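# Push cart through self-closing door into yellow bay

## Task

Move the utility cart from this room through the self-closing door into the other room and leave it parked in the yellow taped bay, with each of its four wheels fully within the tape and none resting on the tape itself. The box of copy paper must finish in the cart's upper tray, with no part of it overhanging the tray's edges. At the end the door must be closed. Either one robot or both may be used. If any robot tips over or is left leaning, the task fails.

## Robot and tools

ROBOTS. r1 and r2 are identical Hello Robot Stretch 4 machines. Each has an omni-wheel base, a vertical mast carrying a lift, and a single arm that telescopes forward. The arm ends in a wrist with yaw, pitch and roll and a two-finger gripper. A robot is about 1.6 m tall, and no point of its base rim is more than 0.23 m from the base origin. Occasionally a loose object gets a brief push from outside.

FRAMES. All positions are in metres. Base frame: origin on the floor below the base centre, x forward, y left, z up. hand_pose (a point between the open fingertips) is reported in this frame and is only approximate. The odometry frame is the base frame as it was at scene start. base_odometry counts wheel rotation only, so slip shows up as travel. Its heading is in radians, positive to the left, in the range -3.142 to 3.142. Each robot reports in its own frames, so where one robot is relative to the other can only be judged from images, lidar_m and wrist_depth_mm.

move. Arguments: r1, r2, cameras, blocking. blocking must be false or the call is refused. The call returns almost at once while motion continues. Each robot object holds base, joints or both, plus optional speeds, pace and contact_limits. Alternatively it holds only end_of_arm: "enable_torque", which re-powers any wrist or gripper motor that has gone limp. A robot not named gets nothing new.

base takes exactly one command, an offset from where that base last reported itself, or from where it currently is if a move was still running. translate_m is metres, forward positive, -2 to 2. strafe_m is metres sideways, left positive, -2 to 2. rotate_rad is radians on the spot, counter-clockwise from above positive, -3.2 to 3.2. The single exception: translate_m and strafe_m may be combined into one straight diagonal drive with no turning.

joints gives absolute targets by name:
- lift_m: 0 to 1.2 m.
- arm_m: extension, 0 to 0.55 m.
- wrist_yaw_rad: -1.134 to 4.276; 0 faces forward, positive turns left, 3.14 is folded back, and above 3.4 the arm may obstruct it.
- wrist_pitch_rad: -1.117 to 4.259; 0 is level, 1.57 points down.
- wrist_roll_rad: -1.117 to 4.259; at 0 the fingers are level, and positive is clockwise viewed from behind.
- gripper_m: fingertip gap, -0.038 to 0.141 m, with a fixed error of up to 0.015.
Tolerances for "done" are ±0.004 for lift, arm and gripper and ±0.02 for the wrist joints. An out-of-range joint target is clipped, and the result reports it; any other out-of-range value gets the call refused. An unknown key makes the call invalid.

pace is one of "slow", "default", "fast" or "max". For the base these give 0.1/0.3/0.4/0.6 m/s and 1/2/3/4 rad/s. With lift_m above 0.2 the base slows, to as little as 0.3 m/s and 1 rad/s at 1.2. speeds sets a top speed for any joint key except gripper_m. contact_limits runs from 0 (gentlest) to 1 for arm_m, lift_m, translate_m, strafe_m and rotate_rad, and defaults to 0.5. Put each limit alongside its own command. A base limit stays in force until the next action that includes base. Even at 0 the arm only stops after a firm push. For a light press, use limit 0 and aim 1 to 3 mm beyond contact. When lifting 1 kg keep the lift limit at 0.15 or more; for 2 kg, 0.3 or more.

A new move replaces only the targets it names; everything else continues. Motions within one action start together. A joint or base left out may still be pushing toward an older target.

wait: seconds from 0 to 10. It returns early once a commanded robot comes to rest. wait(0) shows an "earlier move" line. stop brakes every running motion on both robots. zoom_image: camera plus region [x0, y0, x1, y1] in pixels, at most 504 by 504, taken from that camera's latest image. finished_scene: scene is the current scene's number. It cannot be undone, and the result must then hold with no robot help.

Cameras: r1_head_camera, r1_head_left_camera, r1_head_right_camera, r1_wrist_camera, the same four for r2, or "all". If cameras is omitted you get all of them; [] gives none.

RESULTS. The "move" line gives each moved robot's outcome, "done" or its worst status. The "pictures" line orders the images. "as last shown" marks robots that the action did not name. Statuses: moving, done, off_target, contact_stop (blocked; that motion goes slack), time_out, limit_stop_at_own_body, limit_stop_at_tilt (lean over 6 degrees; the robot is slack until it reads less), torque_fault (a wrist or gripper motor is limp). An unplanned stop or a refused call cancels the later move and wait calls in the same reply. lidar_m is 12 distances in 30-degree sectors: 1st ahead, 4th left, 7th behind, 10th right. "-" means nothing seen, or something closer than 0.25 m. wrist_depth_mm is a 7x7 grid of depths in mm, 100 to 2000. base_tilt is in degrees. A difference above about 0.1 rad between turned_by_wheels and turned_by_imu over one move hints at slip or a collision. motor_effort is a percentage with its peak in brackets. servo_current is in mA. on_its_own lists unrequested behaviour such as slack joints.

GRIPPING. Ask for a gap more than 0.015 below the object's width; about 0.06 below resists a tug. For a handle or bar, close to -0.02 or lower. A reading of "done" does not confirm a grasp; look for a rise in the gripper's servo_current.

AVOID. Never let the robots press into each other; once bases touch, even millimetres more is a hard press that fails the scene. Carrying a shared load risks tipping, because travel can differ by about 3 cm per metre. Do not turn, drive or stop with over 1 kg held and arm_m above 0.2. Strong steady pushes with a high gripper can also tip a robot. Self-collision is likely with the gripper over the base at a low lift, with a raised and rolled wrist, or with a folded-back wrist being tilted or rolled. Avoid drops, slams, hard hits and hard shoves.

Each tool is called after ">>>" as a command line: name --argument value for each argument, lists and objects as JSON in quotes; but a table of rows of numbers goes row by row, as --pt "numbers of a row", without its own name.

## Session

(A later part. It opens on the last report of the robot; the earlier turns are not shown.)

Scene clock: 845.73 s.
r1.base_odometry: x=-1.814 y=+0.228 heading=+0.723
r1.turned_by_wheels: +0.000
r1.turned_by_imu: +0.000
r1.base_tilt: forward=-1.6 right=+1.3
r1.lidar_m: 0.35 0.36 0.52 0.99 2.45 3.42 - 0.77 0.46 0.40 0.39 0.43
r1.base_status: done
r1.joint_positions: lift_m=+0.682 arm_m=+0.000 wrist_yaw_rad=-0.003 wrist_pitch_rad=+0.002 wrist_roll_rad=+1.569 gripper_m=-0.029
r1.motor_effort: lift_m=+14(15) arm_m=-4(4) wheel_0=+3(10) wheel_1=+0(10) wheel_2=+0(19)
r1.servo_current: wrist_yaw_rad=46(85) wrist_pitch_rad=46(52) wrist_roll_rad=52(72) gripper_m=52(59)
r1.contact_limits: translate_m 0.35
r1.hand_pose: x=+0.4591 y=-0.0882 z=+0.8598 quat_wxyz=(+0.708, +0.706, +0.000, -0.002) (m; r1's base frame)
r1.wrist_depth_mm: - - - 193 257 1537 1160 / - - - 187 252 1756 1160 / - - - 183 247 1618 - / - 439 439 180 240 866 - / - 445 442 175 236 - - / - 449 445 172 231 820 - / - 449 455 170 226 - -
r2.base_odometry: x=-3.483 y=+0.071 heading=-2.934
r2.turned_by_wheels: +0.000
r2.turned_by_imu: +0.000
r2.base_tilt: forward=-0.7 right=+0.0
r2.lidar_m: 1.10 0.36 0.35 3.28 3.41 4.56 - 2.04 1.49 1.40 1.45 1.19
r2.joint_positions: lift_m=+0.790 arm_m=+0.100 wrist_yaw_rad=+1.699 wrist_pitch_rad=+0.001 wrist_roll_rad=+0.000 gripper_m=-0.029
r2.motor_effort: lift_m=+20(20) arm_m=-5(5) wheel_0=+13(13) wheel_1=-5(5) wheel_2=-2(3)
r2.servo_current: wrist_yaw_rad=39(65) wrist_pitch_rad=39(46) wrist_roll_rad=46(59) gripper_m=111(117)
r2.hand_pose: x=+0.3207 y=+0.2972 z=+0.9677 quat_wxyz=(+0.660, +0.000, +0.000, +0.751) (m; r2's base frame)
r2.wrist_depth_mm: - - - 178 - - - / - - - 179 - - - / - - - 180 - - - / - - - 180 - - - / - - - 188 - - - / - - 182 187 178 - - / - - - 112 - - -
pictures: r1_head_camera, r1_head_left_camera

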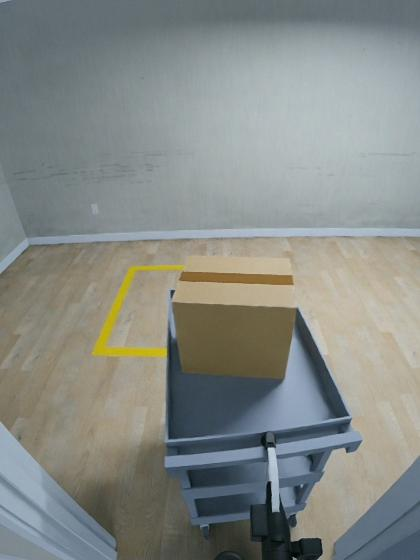

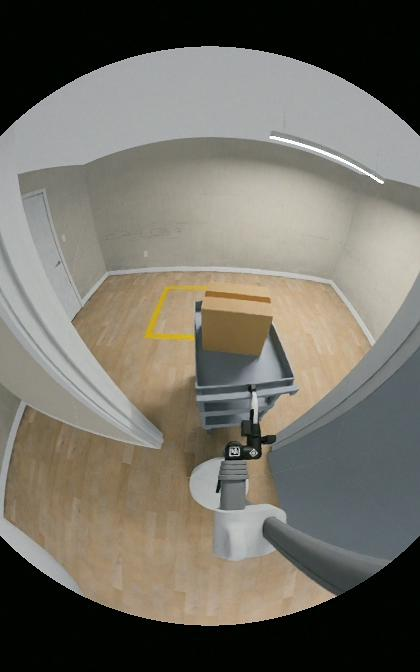

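>>> move --blocking false --r1 '{"base":{"translate_m":0.3,"strafe_m":0.05},"contact_limits":{"translate_m":0.35}}' --cameras '[]'

>>> wait --seconds 4 --cameras '[]'

>>> wait --seconds 0 --cameras '["r1_head_camera","r1_head_left_camera"]'

Scene clock: 855.83 s.
move: r1 moving
r1.turned_by_wheels: +0.000
r1.turned_by_imu: +0.000
r1.base_status: translate_m moving; strafe_m moving
r1.motor_effort: lift_m=+15(15) arm_m=+4(4) wheel_0=+7(8) wheel_1=+7(9) wheel_2=-12(14)
r1.contact_limits: translate_m 0.35
pictures: none

Scene clock: 858.00 s.
earlier move: r1 done
r1.turned_by_wheels: +0.000
r1.turned_by_imu: +0.000
r1.base_status: done
r1.motor_effort: lift_m=+14(15) arm_m=-4(4) wheel_0=+3(10) wheel_1=+2(10) wheel_2=+0(14)
r1.contact_limits: translate_m 0.35
r2.turned_by_wheels: +0.000
r2.turned_by_imu: +0.000
r2.motor_effort: lift_m=+20(20) arm_m=-5(5) wheel_0=+12(13) wheel_1=-5(5) wheel_2=-2(3)
wait: 2.17 of 4 s (r1 has come to rest)
pictures: none

Scene clock: 858.00 s.
r1.base_odometry: x=-1.623 y=+0.464 heading=+0.724
r1.turned_by_wheels: +0.000
r1.turned_by_imu: +0.000
r1.base_tilt: forward=-1.6 right=+1.3
r1.lidar_m: 0.37 0.39 2.42 0.37 2.43 3.33 - 0.75 0.44 0.42 2.49 0.42
r1.base_status: done
r1.joint_positions: lift_m=+0.682 arm_m=+0.000 wrist_yaw_rad=-0.003 wrist_pitch_rad=+0.002 wrist_roll_rad=+1.569 gripper_m=-0.029
r1.motor_effort: lift_m=+14(15) arm_m=-4(4) wheel_0=+3(10) wheel_1=+2(10) wheel_2=+0(14)
r1.servo_current: wrist_yaw_rad=52(65) wrist_pitch_rad=46(52) wrist_roll_rad=46(65) gripper_m=59(59)
r1.contact_limits: translate_m 0.35
r1.hand_pose: x=+0.4591 y=-0.0882 z=+0.8598 quat_wxyz=(+0.708, +0.706, +0.000, -0.002) (m; r1's base frame)
r1.wrist_depth_mm: - - - 174 235 1708 1205 / - - - 173 235 1756 530 / - - - 172 234 854 - / - 433 436 172 234 - - / - 445 449 171 233 - - / - 462 455 171 232 820 - / - 469 477 171 230 - -
r2.base_odometry: x=-3.483 y=+0.071 heading=-2.934
r2.turned_by_wheels: +0.000
r2.turned_by_imu: +0.000
r2.base_tilt: forward=-0.7 right=+0.0
r2.lidar_m: 1.09 0.39 0.35 3.28 3.35 4.58 - 2.06 1.49 1.41 1.45 1.16
r2.joint_positions: lift_m=+0.790 arm_m=+0.100 wrist_yaw_rad=+1.699 wrist_pitch_rad=+0.001 wrist_roll_rad=+0.000 gripper_m=-0.029
r2.motor_effort: lift_m=+20(20) arm_m=-5(5) wheel_0=+12(13) wheel_1=-5(5) wheel_2=-2(3)
r2.servo_current: wrist_yaw_rad=52(59) wrist_pitch_rad=39(52) wrist_roll_rad=59(65) gripper_m=111(124)
r2.hand_pose: x=+0.3207 y=+0.2972 z=+0.9677 quat_wxyz=(+0.660, +0.000, +0.000, +0.751) (m; r2's base frame)
r2.wrist_depth_mm: - - - 178 - - - / - - - 179 - - - / - - - 179 - - - / - - - 180 - - - / - - - 187 - - - / - - 183 187 178 - - / - 1921 - 112 - - -
pictures: r1_head_camera, r1_head_left_camera

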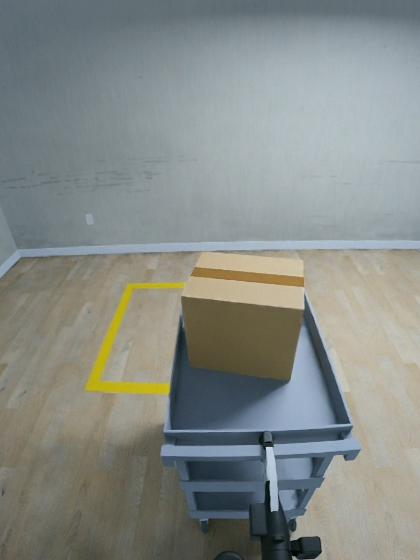

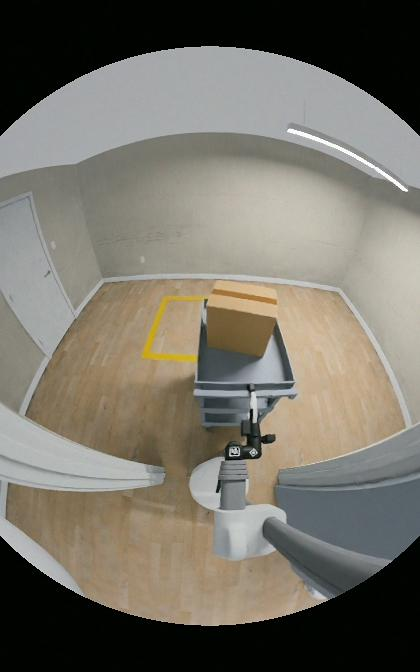

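>>> wait --seconds 0 --cameras '["r1_head_right_camera"]'

Scene clock: 862.00 s.
r1.base_odometry: x=-1.623 y=+0.464 heading=+0.724
r1.turned_by_wheels: +0.000
r1.turned_by_imu: +0.000
r1.base_tilt: forward=-1.6 right=+1.3
r1.lidar_m: 0.36 0.41 2.42 0.38 2.43 3.32 - 0.76 0.44 0.44 2.49 0.43
r1.base_status: done
r1.joint_positions: lift_m=+0.682 arm_m=+0.000 wrist_yaw_rad=-0.003 wrist_pitch_rad=+0.002 wrist_roll_rad=+1.569 gripper_m=-0.029
r1.motor_effort: lift_m=+15(15) arm_m=-4(4) wheel_0=+2(10) wheel_1=+2(10) wheel_2=+0(14)
r1.servo_current: wrist_yaw_rad=52(65) wrist_pitch_rad=39(52) wrist_roll_rad=52(65) gripper_m=46(59)
r1.contact_limits: translate_m 0.35
r1.hand_pose: x=+0.4591 y=-0.0882 z=+0.8598 quat_wxyz=(+0.708, +0.706, +0.000, -0.002) (m; r1's base frame)
r1.wrist_depth_mm: - - - 173 235 1708 1229 / - - - 173 235 1756 530 / - - - 173 235 854 - / - 433 436 172 234 - - / - 445 445 172 233 - - / - 466 455 171 233 820 - / - 469 473 171 231 - -
r2.base_odometry: x=-3.483 y=+0.071 heading=-2.934
r2.turned_by_wheels: +0.000
r2.turned_by_imu: +0.000
r2.base_tilt: forward=-0.7 right=+0.0
r2.lidar_m: 1.11 0.37 0.33 3.24 3.39 4.59 - 2.09 1.47 1.40 1.49 1.19
r2.joint_positions: lift_m=+0.790 arm_m=+0.100 wrist_yaw_rad=+1.699 wrist_pitch_rad=+0.001 wrist_roll_rad=+0.000 gripper_m=-0.029
r2.motor_effort: lift_m=+20(20) arm_m=-5(5) wheel_0=+13(13) wheel_1=-5(5) wheel_2=-2(3)
r2.servo_current: wrist_yaw_rad=39(59) wrist_pitch_rad=46(52) wrist_roll_rad=39(65) gripper_m=111(124)
r2.hand_pose: x=+0.3207 y=+0.2972 z=+0.9677 quat_wxyz=(+0.660, +0.000, +0.000, +0.751) (m; r2's base frame)
r2.wrist_depth_mm: - - - 177 - - - / - - - 179 - - - / - - - 180 - - - / - - - 181 - - - / - - - 187 - - - / - - 183 187 177 - - / - - - 112 - - -
pictures: r1_head_right_camera

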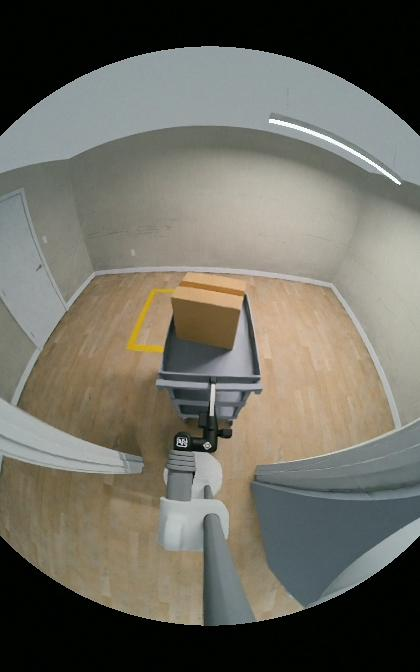

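>>> move --blocking false --r1 '{"base":{"translate_m":0.22,"strafe_m":-0.1},"contact_limits":{"translate_m":0.35}}' --cameras '[]'

>>> wait --seconds 4 --cameras '[]'

>>> move --blocking false --r1 '{"base":{"translate_m":0.2,"strafe_m":0.03},"contact_limits":{"translate_m":0.35}}' --cameras '[]'

>>> wait --seconds 4 --cameras '["r1_head_camera","r1_head_left_camera"]'

Scene clock: 873.90 s.
move: r1 moving
r1.turned_by_wheels: +0.000
r1.turned_by_imu: +0.000
r1.base_status: translate_m moving; strafe_m moving
r1.motor_effort: lift_m=+15(15) arm_m=+4(4) wheel_0=+13(15) wheel_1=+3(7) wheel_2=-11(12)
r1.contact_limits: translate_m 0.35
r2.motor_effort: lift_m=+20(20) arm_m=-5(5) wheel_0=+12(13) wheel_1=-5(5) wheel_2=-2(3)
pictures: none

Scene clock: 875.57 s.
earlier move: r1 done
r1.turned_by_wheels: +0.000
r1.turned_by_imu: +0.001
r1.base_status: done
r1.motor_effort: lift_m=+15(15) arm_m=+4(4) wheel_0=+3(16) wheel_1=+4(7) wheel_2=+2(13)
r1.contact_limits: translate_m 0.35
r2.turned_by_wheels: +0.000
r2.turned_by_imu: +0.000
r2.motor_effort: lift_m=+20(20) arm_m=-5(5) wheel_0=+13(13) wheel_1=-5(6) wheel_2=-2(3)
wait: 1.67 of 4 s (r1 has come to rest)
pictures: none

Scene clock: 876.07 s.
move: r1 moving
r1.turned_by_wheels: +0.000
r1.turned_by_imu: +0.000
r1.base_status: translate_m moving; strafe_m moving
r1.motor_effort: lift_m=+15(15) arm_m=+4(4) wheel_0=+8(11) wheel_1=+8(10) wheel_2=-11(12)
r1.contact_limits: translate_m 0.35
r2.turned_by_wheels: +0.000
r2.turned_by_imu: +0.000
r2.motor_effort: lift_m=+20(20) arm_m=-5(5) wheel_0=+12(13) wheel_1=-5(6) wheel_2=-3(3)
pictures: none

Scene clock: 877.70 s.
earlier move: r1 done
r1.base_odometry: x=-1.262 y=+0.689 heading=+0.725
r1.turned_by_wheels: +0.000
r1.turned_by_imu: -0.001
r1.base_tilt: forward=-1.6 right=+1.3
r1.lidar_m: 0.35 0.38 2.48 1.25 0.58 3.89 - 0.56 0.51 1.34 2.42 0.44
r1.base_status: done
r1.joint_positions: lift_m=+0.682 arm_m=+0.000 wrist_yaw_rad=-0.003 wrist_pitch_rad=+0.002 wrist_roll_rad=+1.569 gripper_m=-0.029
r1.motor_effort: lift_m=+14(15) arm_m=+0(4) wheel_0=+4(11) wheel_1=+1(10) wheel_2=-1(19)
r1.servo_current: wrist_yaw_rad=52(78) wrist_pitch_rad=46(52) wrist_roll_rad=39(65) gripper_m=52(59)
r1.contact_limits: translate_m 0.35
r1.hand_pose: x=+0.4591 y=-0.0882 z=+0.8598 quat_wxyz=(+0.708, +0.706, +0.000, -0.002) (m; r1's base frame)
r1.wrist_depth_mm: - - - 196 263 1499 1138 / - - - 191 254 1756 1229 / - - - 185 248 1808 - / - 442 442 181 243 854 - / - 442 442 176 237 - - / - 445 445 172 231 831 - / - 449 452 169 225 - -
r2.base_odometry: x=-3.483 y=+0.071 heading=-2.934
r2.turned_by_wheels: +0.000
r2.turned_by_imu: +0.000
r2.base_tilt: forward=-0.7 right=+0.1
r2.lidar_m: 1.11 0.38 0.35 3.29 3.35 4.57 - 2.13 1.47 1.40 1.46 1.17
r2.joint_positions: lift_m=+0.790 arm_m=+0.100 wrist_yaw_rad=+1.699 wrist_pitch_rad=+0.001 wrist_roll_rad=+0.000 gripper_m=-0.029
r2.motor_effort: lift_m=+20(20) arm_m=-5(5) wheel_0=+13(13) wheel_1=-5(6) wheel_2=-3(3)
r2.servo_current: wrist_yaw_rad=59(59) wrist_pitch_rad=39(46) wrist_roll_rad=46(59) gripper_m=111(117)
r2.hand_pose: x=+0.3207 y=+0.2972 z=+0.9677 quat_wxyz=(+0.660, +0.000, +0.000, +0.751) (m; r2's base frame)
r2.wrist_depth_mm: - - - 178 - - - / - - - 179 - - - / - - - 180 - - - / - - - 181 - - - / - - - 187 - - - / - - 182 187 178 - - / - - - 112 - - -
wait: 1.63 of 4 s (r1 has come to rest)
pictures: r1_head_camera, r1_head_left_camera

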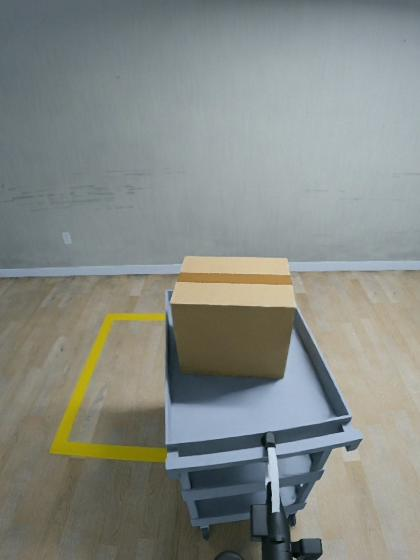

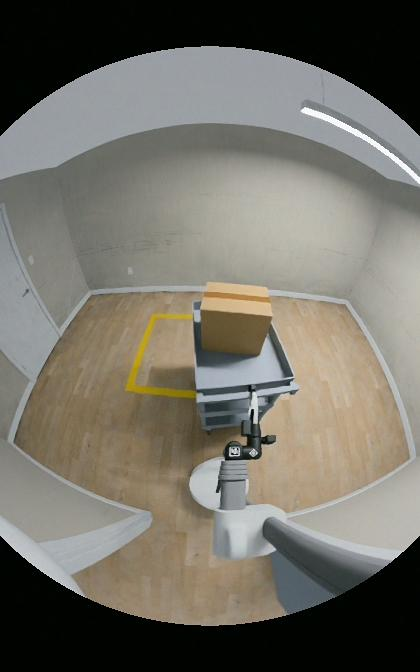

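>>> move --blocking false --r1 '{"base":{"translate_m":0.15,"strafe_m":-0.08},"contact_limits":{"translate_m":0.35}}' --cameras '[]'

>>> wait --seconds 4 --cameras '[]'

>>> move --blocking false --r1 '{"base":{"translate_m":0.15,"strafe_m":0.05},"contact_limits":{"translate_m":0.35}}' --cameras '[]'

>>> wait --seconds 4 --cameras '["r1_head_camera","r1_head_right_camera"]'

Scene clock: 886.30 s.
move: r1 moving
r1.turned_by_wheels: +0.000
r1.turned_by_imu: +0.000
r1.base_status: translate_m moving; strafe_m moving
r1.motor_effort: lift_m=+15(15) arm_m=+4(4) wheel_0=+13(13) wheel_1=+4(5) wheel_2=-12(14)
r1.contact_limits: translate_m 0.35
r2.motor_effort: lift_m=+20(20) arm_m=-5(5) wheel_0=+13(13) wheel_1=-5(5) wheel_2=-2(3)
pictures: none

Scene clock: 887.63 s.
earlier move: r1 done
r1.turned_by_wheels: +0.001
r1.turned_by_imu: +0.001
r1.base_status: done
r1.motor_effort: lift_m=+15(15) arm_m=-4(4) wheel_0=+6(15) wheel_1=+4(7) wheel_2=+5(14)
r1.contact_limits: translate_m 0.35
r2.turned_by_wheels: +0.000
r2.turned_by_imu: +0.000
r2.motor_effort: lift_m=+20(20) arm_m=-5(5) wheel_0=+12(13) wheel_1=-5(5) wheel_2=-2(3)
wait: 1.33 of 4 s (r1 has come to rest)
pictures: none

Scene clock: 888.13 s.
move: r1 moving
r1.turned_by_wheels: +0.000
r1.turned_by_imu: +0.000
r1.base_status: translate_m moving; strafe_m moving
r1.motor_effort: lift_m=+15(15) arm_m=+4(4) wheel_0=+7(11) wheel_1=+8(10) wheel_2=-12(12)
r1.contact_limits: translate_m 0.35
r2.turned_by_wheels: +0.000
r2.turned_by_imu: +0.000
r2.motor_effort: lift_m=+20(20) arm_m=-5(5) wheel_0=+13(13) wheel_1=-5(5) wheel_2=-2(3)
pictures: none

Scene clock: 889.67 s.
earlier move: r1 done
r1.base_odometry: x=-1.018 y=+0.866 heading=+0.726
r1.turned_by_wheels: +0.000
r1.turned_by_imu: -0.001
r1.base_tilt: forward=-1.6 right=+1.2
r1.lidar_m: 0.37 0.36 2.50 2.38 0.87 0.80 - 0.72 0.90 2.28 2.41 0.44
r1.base_status: done
r1.joint_positions: lift_m=+0.682 arm_m=+0.000 wrist_yaw_rad=-0.003 wrist_pitch_rad=+0.002 wrist_roll_rad=+1.569 gripper_m=-0.029
r1.motor_effort: lift_m=+14(15) arm_m=-4(4) wheel_0=+3(11) wheel_1=+2(10) wheel_2=-1(18)
r1.servo_current: wrist_yaw_rad=39(78) wrist_pitch_rad=52(52) wrist_roll_rad=52(65) gripper_m=52(59)
r1.contact_limits: translate_m 0.35
r1.hand_pose: x=+0.4591 y=-0.0882 z=+0.8598 quat_wxyz=(+0.708, +0.706, +0.000, -0.002) (m; r1's base frame)
r1.wrist_depth_mm: - - - 201 270 278 - / - - - 256 259 1618 1229 / - - - 189 253 1537 - / - 442 445 183 244 854 - / - 442 445 177 237 - - / - 445 445 173 230 809 - / - 144 445 169 223 - -
r2.base_odometry: x=-3.483 y=+0.071 heading=-2.934
r2.turned_by_wheels: +0.000
r2.turned_by_imu: +0.000
r2.base_tilt: forward=-0.7 right=+0.0
r2.lidar_m: 1.09 0.38 0.33 3.28 3.41 4.58 - 2.08 1.48 1.42 1.47 1.15
r2.joint_positions: lift_m=+0.790 arm_m=+0.100 wrist_yaw_rad=+1.699 wrist_pitch_rad=+0.001 wrist_roll_rad=+0.000 gripper_m=-0.029
r2.motor_effort: lift_m=+20(20) arm_m=-5(5) wheel_0=+12(13) wheel_1=-5(5) wheel_2=-2(3)
r2.servo_current: wrist_yaw_rad=46(59) wrist_pitch_rad=52(52) wrist_roll_rad=46(59) gripper_m=117(117)
r2.hand_pose: x=+0.3207 y=+0.2972 z=+0.9677 quat_wxyz=(+0.660, +0.000, +0.000, +0.751) (m; r2's base frame)
r2.wrist_depth_mm: - - - 178 - - - / - - - 179 - - - / - - - 179 - - - / - - - 181 - - - / - - - 187 - - - / - - 182 187 178 - - / - - - 112 - - -
wait: 1.53 of 4 s (r1 has come to rest)
pictures: r1_head_camera, r1_head_right_camera

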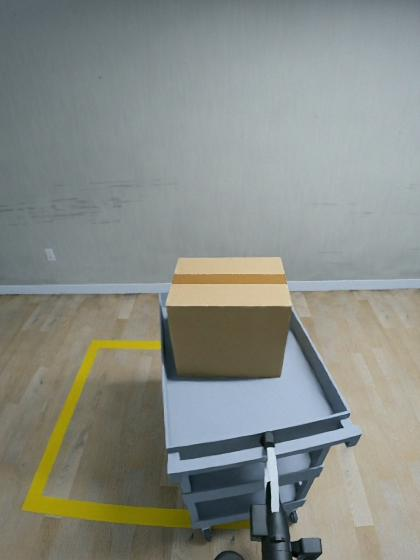

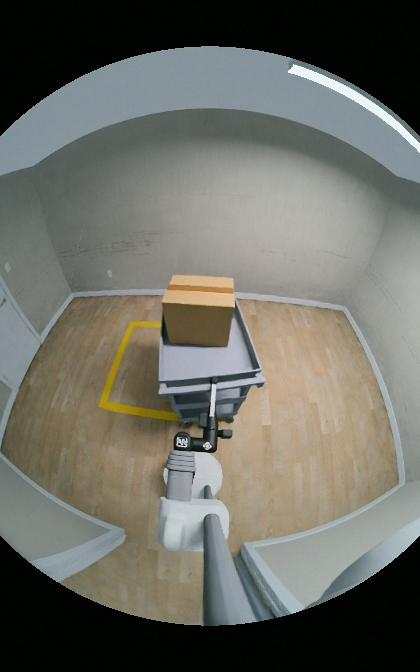

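>>> move --blocking false --r1 '{"base":{"strafe_m":0.38},"pace":"slow","contact_limits":{"strafe_m":0.35}}' --cameras '[]'

>>> wait --seconds 6 --cameras '["r1_head_camera"]'

Scene clock: 898.40 s.
move: r1 moving
r1.turned_by_wheels: -0.001
r1.turned_by_imu: -0.001
r1.base_status: strafe_m moving
r1.motor_effort: lift_m=+14(15) arm_m=-3(4) wheel_0=-12(12) wheel_1=+7(9) wheel_2=+0(2)
r1.contact_limits: strafe_m 0.35
r2.motor_effort: lift_m=+20(20) arm_m=-5(5) wheel_0=+13(13) wheel_1=-5(5) wheel_2=-2(3)
pictures: none

Scene clock: 902.83 s.
earlier move: r1 done
r1.base_odometry: x=-1.270 y=+1.150 heading=+0.726
r1.turned_by_wheels: +0.000
r1.turned_by_imu: +0.001
r1.base_tilt: forward=-1.6 right=+1.3
r1.lidar_m: 0.43 2.25 2.09 2.03 0.87 0.59 0.61 1.03 0.97 2.54 2.80 0.38
r1.base_status: done
r1.joint_positions: lift_m=+0.682 arm_m=+0.000 wrist_yaw_rad=-0.004 wrist_pitch_rad=+0.003 wrist_roll_rad=+1.569 gripper_m=-0.029
r1.motor_effort: lift_m=+15(15) arm_m=-3(4) wheel_0=-6(17) wheel_1=+2(9) wheel_2=+0(5)
r1.servo_current: wrist_yaw_rad=46(78) wrist_pitch_rad=46(52) wrist_roll_rad=52(65) gripper_m=46(59)
r1.contact_limits: strafe_m 0.35
r1.hand_pose: x=+0.4589 y=-0.0886 z=+0.8598 quat_wxyz=(+0.708, +0.706, -0.001, -0.002) (m; r1's base frame)
r1.wrist_depth_mm: - 430 424 120 177 - - / - 375 379 129 187 193 - / - 410 413 137 199 - - / - 452 452 145 211 - - / - 504 512 154 224 - - / - - 182 163 234 1708 - / - 135 - 173 254 - 466
r2.base_odometry: x=-3.483 y=+0.071 heading=-2.934
r2.turned_by_wheels: +0.000
r2.turned_by_imu: +0.001
r2.base_tilt: forward=-0.7 right=+0.0
r2.lidar_m: 1.11 0.38 0.36 3.28 3.36 4.55 - 2.10 1.49 1.38 1.47 1.18
r2.joint_positions: lift_m=+0.790 arm_m=+0.100 wrist_yaw_rad=+1.699 wrist_pitch_rad=+0.001 wrist_roll_rad=+0.000 gripper_m=-0.029
r2.motor_effort: lift_m=+20(20) arm_m=-5(5) wheel_0=+12(13) wheel_1=-5(5) wheel_2=-2(3)
r2.servo_current: wrist_yaw_rad=39(65) wrist_pitch_rad=39(52) wrist_roll_rad=46(59) gripper_m=111(117)
r2.hand_pose: x=+0.3207 y=+0.2972 z=+0.9677 quat_wxyz=(+0.660, +0.000, +0.000, +0.751) (m; r2's base frame)
r2.wrist_depth_mm: - - - 179 - - - / - - - 179 - - - / - - - 180 - - - / - - - 180 - - - / - - - 187 - - - / - - 182 187 178 - - / - 1983 - 112 - - -
wait: 4.43 of 6 s (r1 has come to rest)
pictures: r1_head_camera

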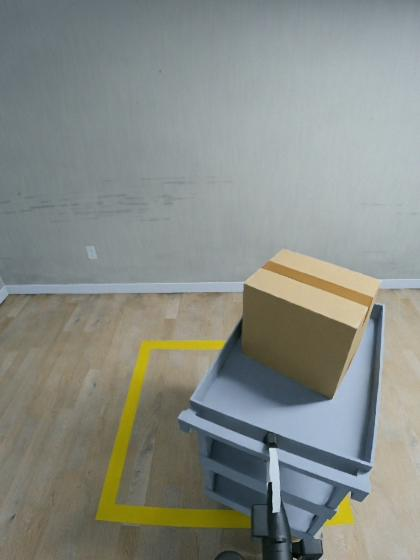

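>>> move --blocking false --r1 '{"base":{"translate_m":-0.2},"pace":"slow","contact_limits":{"translate_m":0.3}}' --cameras '[]'

>>> wait --seconds 6 --cameras '["r1_head_camera","r1_head_right_camera"]'

>>> zoom_image --camera "r1_head_camera" --region '[150, 200, 420, 560]'

Scene clock: 909.73 s.
move: r1 moving
r1.turned_by_wheels: -0.001
r1.turned_by_imu: -0.001
r1.base_status: translate_m moving
r1.motor_effort: lift_m=+15(15) arm_m=-3(4) wheel_0=-7(10) wheel_1=-7(7) wheel_2=+9(10)
r1.contact_limits: translate_m 0.3
r2.turned_by_imu: +0.000
r2.motor_effort: lift_m=+20(20) arm_m=-5(5) wheel_0=+12(13) wheel_1=-5(6) wheel_2=-2(3)
pictures: none

Scene clock: 912.50 s.
earlier move: r1 done
r1.base_odometry: x=-1.419 y=+1.018 heading=+0.726
r1.turned_by_wheels: +0.001
r1.turned_by_imu: +0.001
r1.base_tilt: forward=-1.6 right=+1.2
r1.lidar_m: 0.43 0.53 2.07 1.60 0.57 0.41 - 1.06 0.89 1.79 2.80 0.38
r1.base_status: done
r1.joint_positions: lift_m=+0.682 arm_m=+0.000 wrist_yaw_rad=+0.003 wrist_pitch_rad=+0.003 wrist_roll_rad=+1.569 gripper_m=-0.029
r1.motor_effort: lift_m=+14(15) arm_m=-4(4) wheel_0=-2(10) wheel_1=-3(8) wheel_2=+7(12)
r1.servo_current: wrist_yaw_rad=52(72) wrist_pitch_rad=46(52) wrist_roll_rad=52(65) gripper_m=46(59)
r1.contact_limits: translate_m 0.3
r1.hand_pose: x=+0.4596 y=-0.0865 z=+0.8598 quat_wxyz=(+0.708, +0.706, +0.002, +0.000) (m; r1's base frame)
r1.wrist_depth_mm: - 389 384 112 168 170 - / - 373 375 120 179 - - / - 410 407 127 191 - - / - 469 462 136 206 - - / - - 525 148 222 1921 - / - - - 159 233 1808 - / - - 183 168 259 - 1281
r2.base_odometry: x=-3.483 y=+0.071 heading=-2.934
r2.turned_by_wheels: +0.000
r2.turned_by_imu: +0.000
r2.base_tilt: forward=-0.7 right=+0.0
r2.lidar_m: 1.10 0.39 0.36 3.28 3.39 4.56 - 2.09 1.46 1.42 1.46 1.16
r2.joint_positions: lift_m=+0.790 arm_m=+0.100 wrist_yaw_rad=+1.699 wrist_pitch_rad=+0.001 wrist_roll_rad=+0.000 gripper_m=-0.029
r2.motor_effort: lift_m=+20(20) arm_m=-5(5) wheel_0=+13(13) wheel_1=-5(6) wheel_2=-2(3)
r2.servo_current: wrist_yaw_rad=39(65) wrist_pitch_rad=39(46) wrist_roll_rad=39(59) gripper_m=117(117)
r2.hand_pose: x=+0.3207 y=+0.2972 z=+0.9677 quat_wxyz=(+0.660, +0.000, +0.000, +0.751) (m; r2's base frame)
r2.wrist_depth_mm: - - - 179 - - - / - - - 179 - - - / - - - 179 - - - / - - - 180 - - - / - - - 187 - - - / - - 182 186 178 - - / - 1983 - 112 - - -
wait: 2.77 of 6 s (r1 has come to rest)
pictures: r1_head_camera, r1_head_right_camera

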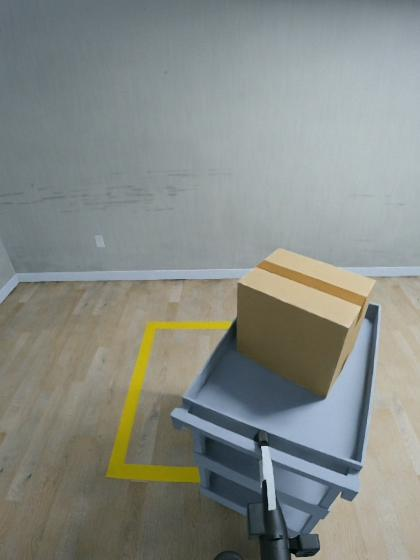

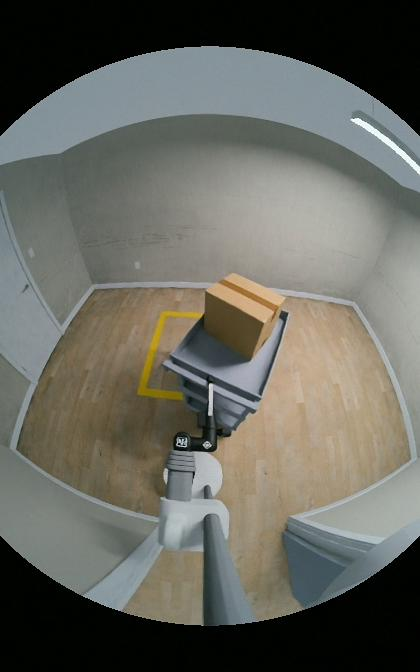

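Scaled by 1.400 from the camera's 420x560 image, which has a finer 600x800 frame.

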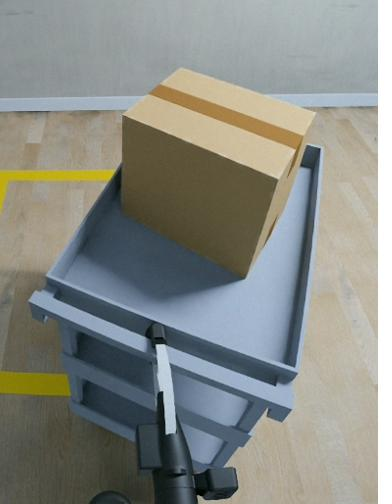

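>>> move --blocking false --r1 '{"base":{"strafe_m":-0.3,"translate_m":0.08},"contact_limits":{"translate_m":0.3}}' --cameras '[]'

>>> wait --seconds 6 --cameras '["r1_head_camera"]'

Scene clock: 928.67 s.
move: r1 moving
r1.turned_by_wheels: +0.001
r1.turned_by_imu: +0.001
r1.base_status: translate_m moving; strafe_m moving
r1.motor_effort: lift_m=+14(15) arm_m=+4(4) wheel_0=+19(21) wheel_1=-4(9) wheel_2=-2(6)
r1.contact_limits: translate_m 0.3
r2.motor_effort: lift_m=+20(20) arm_m=-5(5) wheel_0=+13(13) wheel_1=-5(5) wheel_2=-2(3)
pictures: none

Scene clock: 930.63 s.
earlier move: r1 done
r1.base_odometry: x=-1.160 y=+0.846 heading=+0.726
r1.turned_by_wheels: -0.001
r1.turned_by_imu: -0.002
r1.base_tilt: forward=-1.6 right=+1.3
r1.lidar_m: 0.34 0.43 2.41 1.94 0.69 0.66 - 0.67 0.73 2.16 2.48 0.42
r1.base_status: done
r1.joint_positions: lift_m=+0.682 arm_m=+0.000 wrist_yaw_rad=+0.001 wrist_pitch_rad=+0.003 wrist_roll_rad=+1.569 gripper_m=-0.029
r1.motor_effort: lift_m=+15(15) arm_m=+4(4) wheel_0=+0(22) wheel_1=+0(9) wheel_2=-3(9)
r1.servo_current: wrist_yaw_rad=52(78) wrist_pitch_rad=33(52) wrist_roll_rad=52(65) gripper_m=52(59)
r1.contact_limits: translate_m 0.3
r1.hand_pose: x=+0.4594 y=-0.0871 z=+0.8598 quat_wxyz=(+0.708, +0.706, +0.001, +0.000) (m; r1's base frame)
r1.wrist_depth_mm: - - - 194 258 1708 1229 / - - - 189 252 1708 539 / - - - 184 247 842 - / - 442 445 180 241 854 - / - 449 449 176 236 - - / - 455 452 172 232 831 - / - 455 459 170 226 - -
r2.base_odometry: x=-3.483 y=+0.071 heading=-2.934
r2.turned_by_wheels: +0.000
r2.turned_by_imu: +0.000
r2.base_tilt: forward=-0.7 right=+0.1
r2.lidar_m: 1.09 0.37 0.36 3.28 3.43 4.59 - 2.06 1.49 1.39 1.47 1.18
r2.joint_positions: lift_m=+0.790 arm_m=+0.100 wrist_yaw_rad=+1.699 wrist_pitch_rad=+0.001 wrist_roll_rad=+0.000 gripper_m=-0.029
r2.motor_effort: lift_m=+20(20) arm_m=-5(5) wheel_0=+12(13) wheel_1=-5(5) wheel_2=-2(3)
r2.servo_current: wrist_yaw_rad=46(59) wrist_pitch_rad=39(46) wrist_roll_rad=39(65) gripper_m=111(117)
r2.hand_pose: x=+0.3207 y=+0.2972 z=+0.9677 quat_wxyz=(+0.660, +0.000, +0.000, +0.751) (m; r2's base frame)
r2.wrist_depth_mm: - - - 178 - - - / - - - 179 - - - / - - - 180 - - - / - - - 181 - - - / - - - 187 - - - / - - 183 187 178 - - / - - - 112 - - -
wait: 1.97 of 6 s (r1 has come to rest)
pictures: r1_head_camera

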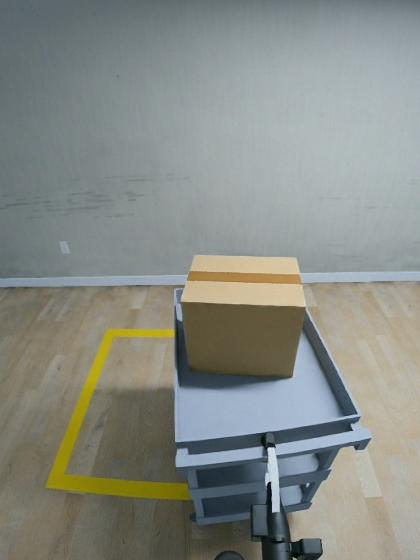

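>>> move --blocking false --r1 '{"base":{"strafe_m":-0.14,"translate_m":0.05},"contact_limits":{"translate_m":0.3}}' --cameras '[]'

>>> wait --seconds 6 --cameras '[]'

>>> move --blocking false --r1 '{"base":{"strafe_m":0.13,"translate_m":0.33},"contact_limits":{"translate_m":0.35}}' --cameras '[]'

>>> wait --seconds 6 --cameras '["r1_head_camera","r1_head_right_camera"]'

Scene clock: 940.03 s.
move: r1 moving
r1.turned_by_wheels: +0.000
r1.turned_by_imu: +0.000
r1.base_status: translate_m moving; strafe_m moving
r1.motor_effort: lift_m=+15(15) arm_m=+4(4) wheel_0=+12(12) wheel_1=-5(7) wheel_2=-9(10)
r1.contact_limits: translate_m 0.3
r2.motor_effort: lift_m=+20(20) arm_m=-5(5) wheel_0=+12(13) wheel_1=-5(6) wheel_2=-2(3)
pictures: none

Scene clock: 941.33 s.
earlier move: r1 done
r1.turned_by_wheels: +0.000
r1.turned_by_imu: -0.001
r1.base_status: done
r1.motor_effort: lift_m=+15(15) arm_m=+4(4) wheel_0=+0(14) wheel_1=-1(7) wheel_2=-3(10)
r1.contact_limits: translate_m 0.3
r2.turned_by_wheels: +0.000
r2.turned_by_imu: +0.000
r2.motor_effort: lift_m=+20(20) arm_m=-5(5) wheel_0=+12(13) wheel_1=-5(6) wheel_2=-3(3)
wait: 1.30 of 6 s (r1 has come to rest)
pictures: none

Scene clock: 941.83 s.
move: r1 moving
r1.turned_by_wheels: -0.001
r1.turned_by_imu: -0.002
r1.base_status: translate_m moving; strafe_m moving
r1.motor_effort: lift_m=+15(15) arm_m=+4(4) wheel_0=-1(6) wheel_1=+9(9) wheel_2=-21(21)
r1.contact_limits: translate_m 0.35
r2.turned_by_wheels: +0.000
r2.turned_by_imu: +0.000
r2.motor_effort: lift_m=+20(20) arm_m=-5(5) wheel_0=+12(13) wheel_1=-5(5) wheel_2=-2(3)
pictures: none

Scene clock: 944.03 s.
earlier move: r1 done
r1.base_odometry: x=-0.869 y=+1.091 heading=+0.726
r1.turned_by_wheels: +0.001
r1.turned_by_imu: +0.000
r1.base_tilt: forward=-1.6 right=+1.3
r1.lidar_m: 0.35 0.33 2.40 2.34 1.26 0.98 - 0.96 1.26 2.36 2.46 0.44
r1.base_status: done
r1.joint_positions: lift_m=+0.682 arm_m=+0.000 wrist_yaw_rad=-0.003 wrist_pitch_rad=+0.003 wrist_roll_rad=+1.569 gripper_m=-0.029
r1.motor_effort: lift_m=+15(15) arm_m=-4(4) wheel_0=+3(6) wheel_1=+0(10) wheel_2=+0(22)
r1.servo_current: wrist_yaw_rad=46(91) wrist_pitch_rad=39(52) wrist_roll_rad=59(65) gripper_m=46(59)
r1.contact_limits: translate_m 0.35
r1.hand_pose: x=+0.4591 y=-0.0882 z=+0.8598 quat_wxyz=(+0.708, +0.706, +0.000, -0.002) (m; r1's base frame)
r1.wrist_depth_mm: - - - 206 274 1499 1205 / - - - 200 265 1537 521 / - - - 192 255 723 - / - 449 452 185 246 854 - / - 449 445 178 237 - - / - 445 449 173 231 809 - / - 144 449 168 222 - -
r2.base_odometry: x=-3.483 y=+0.071 heading=-2.934
r2.turned_by_wheels: +0.000
r2.turned_by_imu: +0.000
r2.base_tilt: forward=-0.7 right=+0.0
r2.lidar_m: 1.10 0.37 0.34 3.27 3.40 4.58 - 2.06 1.49 1.41 1.45 1.19
r2.joint_positions: lift_m=+0.790 arm_m=+0.100 wrist_yaw_rad=+1.699 wrist_pitch_rad=+0.001 wrist_roll_rad=+0.000 gripper_m=-0.029
r2.motor_effort: lift_m=+20(20) arm_m=-5(5) wheel_0=+12(13) wheel_1=-5(5) wheel_2=-3(3)
r2.servo_current: wrist_yaw_rad=52(65) wrist_pitch_rad=39(46) wrist_roll_rad=52(59) gripper_m=117(124)
r2.hand_pose: x=+0.3207 y=+0.2972 z=+0.9677 quat_wxyz=(+0.660, +0.000, +0.000, +0.751) (m; r2's base frame)
r2.wrist_depth_mm: - - - 179 - - - / - - - 178 - - - / - - - 180 - - - / - - - 181 - - - / - - - 187 - - - / - - 183 187 178 - - / - 1983 - 112 - - -
wait: 2.20 of 6 s (r1 has come to rest)
pictures: r1_head_camera, r1_head_right_camera

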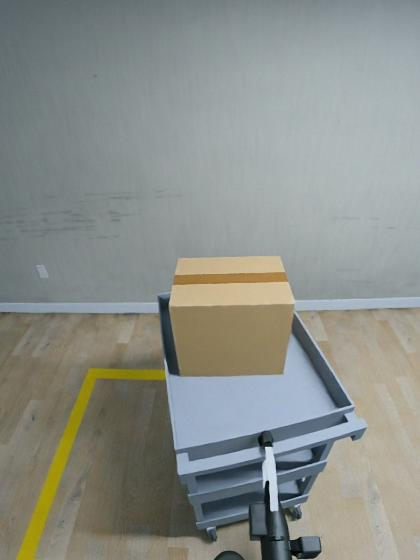

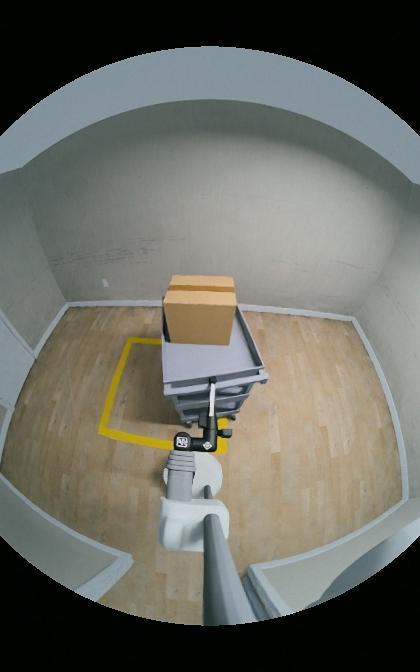

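>>> move --blocking false --r1 '{"base":{"strafe_m":0.2,"translate_m":0.1},"contact_limits":{"translate_m":0.35}}' --cameras '[]'

>>> wait --seconds 6 --cameras '["r1_head_camera","r1_head_right_camera","r1_head_left_camera"]'

>>> zoom_image --camera "r1_head_right_camera" --region '[80, 280, 300, 480]'

>>> zoom_image --camera "r1_head_left_camera" --region '[80, 280, 320, 500]'

Scene clock: 951.13 s.
move: r1 moving
r1.turned_by_wheels: -0.001
r1.turned_by_imu: -0.002
r1.base_status: translate_m moving; strafe_m moving
r1.motor_effort: lift_m=+15(15) arm_m=+4(4) wheel_0=-8(10) wheel_1=+6(10) wheel_2=-10(12)
r1.contact_limits: translate_m 0.35
pictures: none

Scene clock: 952.80 s.
earlier move: r1 done
r1.base_odometry: x=-0.927 y=+1.307 heading=+0.725
r1.turned_by_wheels: +0.001
r1.turned_by_imu: +0.001
r1.base_tilt: forward=-1.6 right=+1.3
r1.lidar_m: 0.36 1.88 2.18 2.10 1.37 0.99 1.01 1.18 1.40 2.56 2.59 0.43
r1.base_status: done
r1.joint_positions: lift_m=+0.682 arm_m=+0.000 wrist_yaw_rad=-0.004 wrist_pitch_rad=+0.003 wrist_roll_rad=+1.569 gripper_m=-0.029
r1.motor_effort: lift_m=+15(15) arm_m=-4(4) wheel_0=-6(16) wheel_1=-1(10) wheel_2=+1(12)
r1.servo_current: wrist_yaw_rad=59(78) wrist_pitch_rad=39(52) wrist_roll_rad=39(65) gripper_m=52(59)
r1.contact_limits: translate_m 0.35
r1.hand_pose: x=+0.4590 y=-0.0884 z=+0.8598 quat_wxyz=(+0.708, +0.706, +0.000, -0.002) (m; r1's base frame)
r1.wrist_depth_mm: - - - 171 233 1537 1205 / - - - 171 232 750 - / - 427 430 171 233 - - / - 442 442 171 232 - - / - 455 459 171 233 - - / - 473 466 171 232 - - / - 136 183 171 233 - -
r2.base_odometry: x=-3.483 y=+0.071 heading=-2.934
r2.turned_by_wheels: +0.000
r2.turned_by_imu: +0.000
r2.base_tilt: forward=-0.7 right=+0.1
r2.lidar_m: 1.09 0.36 0.36 3.28 3.38 4.55 - 2.10 1.50 1.40 1.45 1.18
r2.joint_positions: lift_m=+0.790 arm_m=+0.100 wrist_yaw_rad=+1.699 wrist_pitch_rad=+0.001 wrist_roll_rad=+0.000 gripper_m=-0.029
r2.motor_effort: lift_m=+20(20) arm_m=-5(5) wheel_0=+12(13) wheel_1=-5(5) wheel_2=-2(3)
r2.servo_current: wrist_yaw_rad=46(59) wrist_pitch_rad=39(46) wrist_roll_rad=39(59) gripper_m=124(124)
r2.hand_pose: x=+0.3207 y=+0.2972 z=+0.9677 quat_wxyz=(+0.660, +0.000, +0.000, +0.751) (m; r2's base frame)
r2.wrist_depth_mm: - - - 179 - - - / - - - 179 - - - / - - - 180 - - - / - - - 181 - - - / - - - 187 - - - / - - 183 187 178 - - / - - - 112 - - -
wait: 1.67 of 6 s (r1 has come to rest)
pictures: r1_head_camera, r1_head_left_camera, r1_head_right_camera

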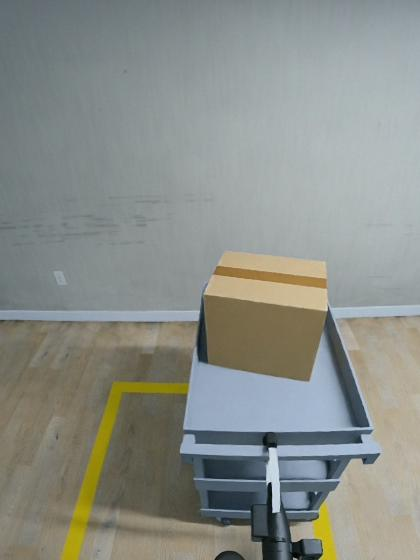

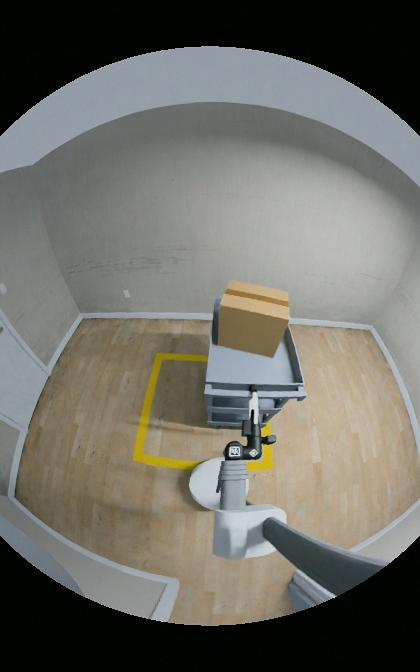

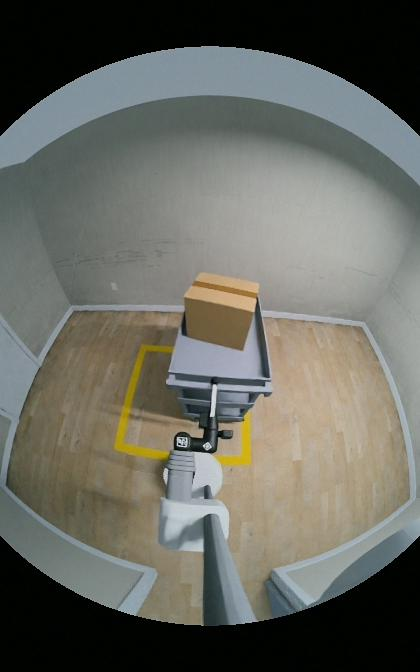

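Scaled by 2.291 from the camera's 420x672 image, which has a finer 600x960 frame.

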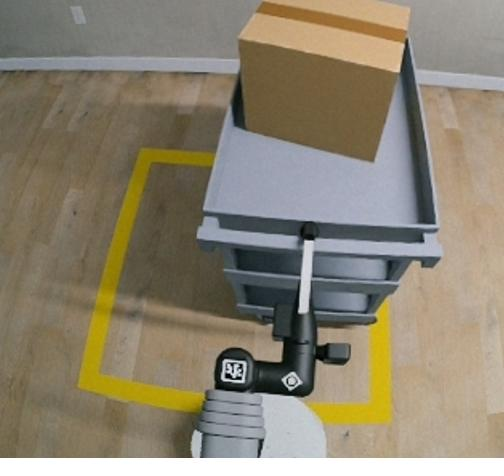

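Scaled by 2.100 from the camera's 420x672 image, which has a finer 600x960 frame.

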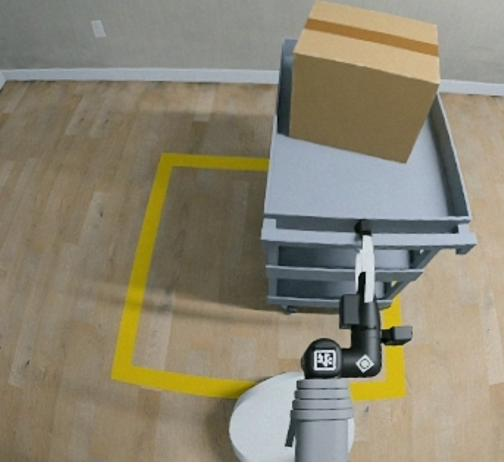

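>>> move --blocking false --r1 '{"base":{"strafe_m":0.35},"pace":"slow","contact_limits":{"strafe_m":0.35}}' --cameras '[]'

>>> wait --seconds 6 --cameras '[]'

>>> move --blocking false --r1 '{"base":{"translate_m":-0.5},"pace":"slow","contact_limits":{"translate_m":0.3}}' --cameras '[]'

>>> wait --seconds 7 --cameras '["r1_head_camera","r1_head_right_camera"]'

Scene clock: 962.57 s.
move: r1 moving
r1.turned_by_wheels: -0.001
r1.turned_by_imu: -0.001
r1.base_status: strafe_m moving
r1.motor_effort: lift_m=+15(15) arm_m=-4(4) wheel_0=-12(13) wheel_1=+3(5) wheel_2=-1(1)
r1.contact_limits: strafe_m 0.35
r2.motor_effort: lift_m=+20(20) arm_m=-5(5) wheel_0=+13(13) wheel_1=-5(5) wheel_2=-2(3)
pictures: none

Scene clock: 966.70 s.
earlier move: r1 done
r1.turned_by_wheels: +0.001
r1.turned_by_imu: +0.001
r1.base_status: done
r1.motor_effort: lift_m=+14(15) arm_m=-4(4) wheel_0=-6(14) wheel_1=+2(6) wheel_2=+3(5)
r1.contact_limits: strafe_m 0.35
r2.turned_by_wheels: +0.000
r2.turned_by_imu: +0.001
r2.motor_effort: lift_m=+20(20) arm_m=-5(5) wheel_0=+13(13) wheel_1=-5(6) wheel_2=-3(3)
wait: 4.13 of 6 s (r1 has come to rest)
pictures: none

Scene clock: 967.20 s.
move: r1 moving
r1.turned_by_wheels: +0.000
r1.turned_by_imu: +0.000
r1.base_status: translate_m moving
r1.motor_effort: lift_m=+14(15) arm_m=-4(4) wheel_0=-10(10) wheel_1=-4(7) wheel_2=+8(9)
r1.contact_limits: translate_m 0.3
r2.turned_by_wheels: +0.000
r2.turned_by_imu: +0.000
r2.motor_effort: lift_m=+20(20) arm_m=-5(5) wheel_0=+12(13) wheel_1=-5(5) wheel_2=-2(3)
pictures: none

Scene clock: 972.97 s.
earlier move: r1 done
r1.base_odometry: x=-1.533 y=+1.237 heading=+0.725
r1.turned_by_wheels: +0.001
r1.turned_by_imu: +0.002
r1.base_tilt: forward=-1.6 right=+1.3
r1.lidar_m: 0.40 0.45 1.85 1.78 0.68 0.46 0.44 1.48 1.10 1.98 3.07 0.41
r1.base_status: done
r1.joint_positions: lift_m=+0.682 arm_m=+0.000 wrist_yaw_rad=+0.005 wrist_pitch_rad=+0.003 wrist_roll_rad=+1.569 gripper_m=-0.029
r1.motor_effort: lift_m=+14(15) arm_m=-4(4) wheel_0=-1(12) wheel_1=-2(7) wheel_2=+4(12)
r1.servo_current: wrist_yaw_rad=39(78) wrist_pitch_rad=39(52) wrist_roll_rad=52(72) gripper_m=59(59)
r1.contact_limits: translate_m 0.3
r1.hand_pose: x=+0.4597 y=-0.0860 z=+0.8598 quat_wxyz=(+0.708, +0.706, +0.003, +0.001) (m; r1's base frame)
r1.wrist_depth_mm: - - - 157 216 1756 - / - - - 160 219 - - / - 418 424 162 223 - - / - 442 442 165 226 - - / - 469 469 167 230 - - / - 504 484 170 232 1921 - / - - 183 172 238 - -
r2.base_odometry: x=-3.483 y=+0.071 heading=-2.934
r2.turned_by_wheels: +0.000
r2.turned_by_imu: +0.001
r2.base_tilt: forward=-0.7 right=+0.0
r2.lidar_m: 1.09 0.39 0.34 3.27 3.39 4.57 - 2.08 1.50 1.42 1.47 1.15
r2.joint_positions: lift_m=+0.790 arm_m=+0.100 wrist_yaw_rad=+1.699 wrist_pitch_rad=+0.001 wrist_roll_rad=+0.000 gripper_m=-0.029
r2.motor_effort: lift_m=+20(20) arm_m=-5(5) wheel_0=+12(13) wheel_1=-5(5) wheel_2=-2(3)
r2.servo_current: wrist_yaw_rad=46(65) wrist_pitch_rad=39(46) wrist_roll_rad=52(65) gripper_m=111(124)
r2.hand_pose: x=+0.3207 y=+0.2972 z=+0.9677 quat_wxyz=(+0.660, +0.000, +0.000, +0.751) (m; r2's base frame)
r2.wrist_depth_mm: - - - 179 - - - / - - - 179 - - - / - - - 180 - - - / - - - 180 - - - / - - - 187 - - - / - - 183 187 178 - - / - 1983 - 112 - - -
wait: 5.77 of 7 s (r1 has come to rest)
pictures: r1_head_camera, r1_head_right_camera

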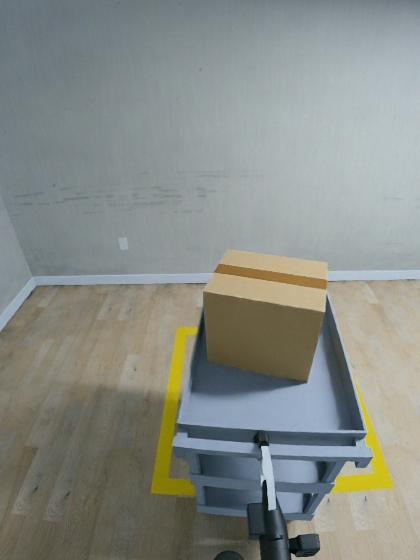

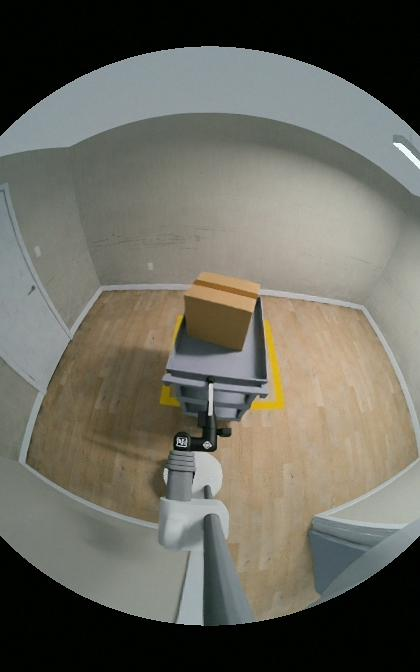

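>>> move --blocking false --r1 '{"base":{"strafe_m":-0.04,"translate_m":0.2},"contact_limits":{"translate_m":0.35}}' --cameras '[]'

>>> wait --seconds 6 --cameras '["r1_head_camera","r1_head_right_camera"]'

Scene clock: 984.67 s.
move: r1 moving
r1.turned_by_wheels: +0.001
r1.turned_by_imu: +0.000
r1.base_status: translate_m moving; strafe_m moving
r1.motor_effort: lift_m=+15(15) arm_m=+4(4) wheel_0=+14(15) wheel_1=+6(8) wheel_2=-11(11)
r1.contact_limits: translate_m 0.35
r2.turned_by_imu: +0.000
r2.motor_effort: lift_m=+20(20) arm_m=-5(5) wheel_0=+13(13) wheel_1=-5(5) wheel_2=-2(3)
pictures: none

Scene clock: 986.23 s.
earlier move: r1 done
r1.base_odometry: x=-1.356 y=+1.340 heading=+0.725
r1.turned_by_wheels: -0.001
r1.turned_by_imu: +0.000
r1.base_tilt: forward=-1.6 right=+1.3
r1.lidar_m: 0.39 2.20 1.89 1.82 0.98 0.67 0.63 1.30 1.19 2.80 3.01 0.40
r1.base_status: done
r1.joint_positions: lift_m=+0.682 arm_m=+0.000 wrist_yaw_rad=-0.003 wrist_pitch_rad=+0.003 wrist_roll_rad=+1.569 gripper_m=-0.029
r1.motor_effort: lift_m=+15(15) arm_m=+4(5) wheel_0=-1(17) wheel_1=+2(8) wheel_2=+1(12)
r1.servo_current: wrist_yaw_rad=39(78) wrist_pitch_rad=46(52) wrist_roll_rad=52(65) gripper_m=46(59)
r1.contact_limits: translate_m 0.35
r1.hand_pose: x=+0.4590 y=-0.0884 z=+0.8598 quat_wxyz=(+0.708, +0.706, +0.000, -0.002) (m; r1's base frame)
r1.wrist_depth_mm: - - - 154 213 1618 - / - 407 413 158 217 - - / - 418 424 160 221 - - / - 439 445 163 225 - - / - 466 469 166 229 - - / - 492 480 169 232 - - / - 136 153 171 238 - -
r2.base_odometry: x=-3.483 y=+0.071 heading=-2.934
r2.turned_by_wheels: +0.000
r2.turned_by_imu: +0.000
r2.base_tilt: forward=-0.6 right=+0.0
r2.lidar_m: 1.09 0.38 0.35 3.26 3.39 4.60 - 2.09 1.48 1.40 1.46 1.19
r2.joint_positions: lift_m=+0.790 arm_m=+0.100 wrist_yaw_rad=+1.699 wrist_pitch_rad=+0.001 wrist_roll_rad=+0.000 gripper_m=-0.029
r2.motor_effort: lift_m=+20(20) arm_m=-5(5) wheel_0=+13(13) wheel_1=-5(5) wheel_2=-2(3)
r2.servo_current: wrist_yaw_rad=46(59) wrist_pitch_rad=46(46) wrist_roll_rad=46(59) gripper_m=117(117)
r2.hand_pose: x=+0.3207 y=+0.2972 z=+0.9677 quat_wxyz=(+0.660, +0.000, +0.000, +0.751) (m; r2's base frame)
r2.wrist_depth_mm: - - - 178 - - - / - - - 179 - - - / - - - 179 - - - / - - - 180 - - - / - - - 187 - - - / - - 183 186 179 - - / - 1983 - 112 - - -
wait: 1.57 of 6 s (r1 has come to rest)
pictures: r1_head_camera, r1_head_right_camera

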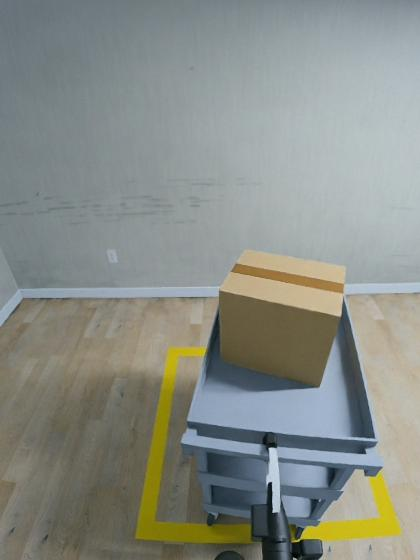

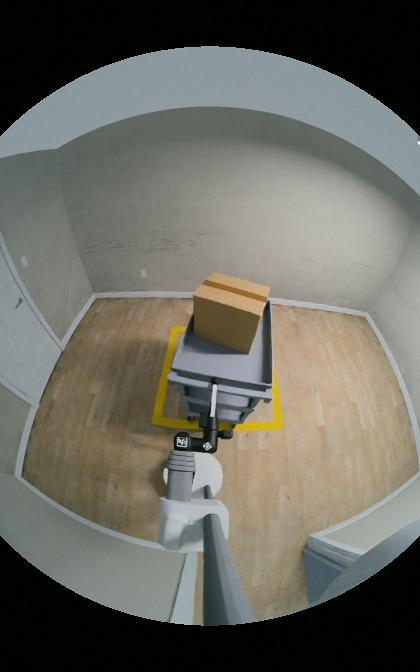

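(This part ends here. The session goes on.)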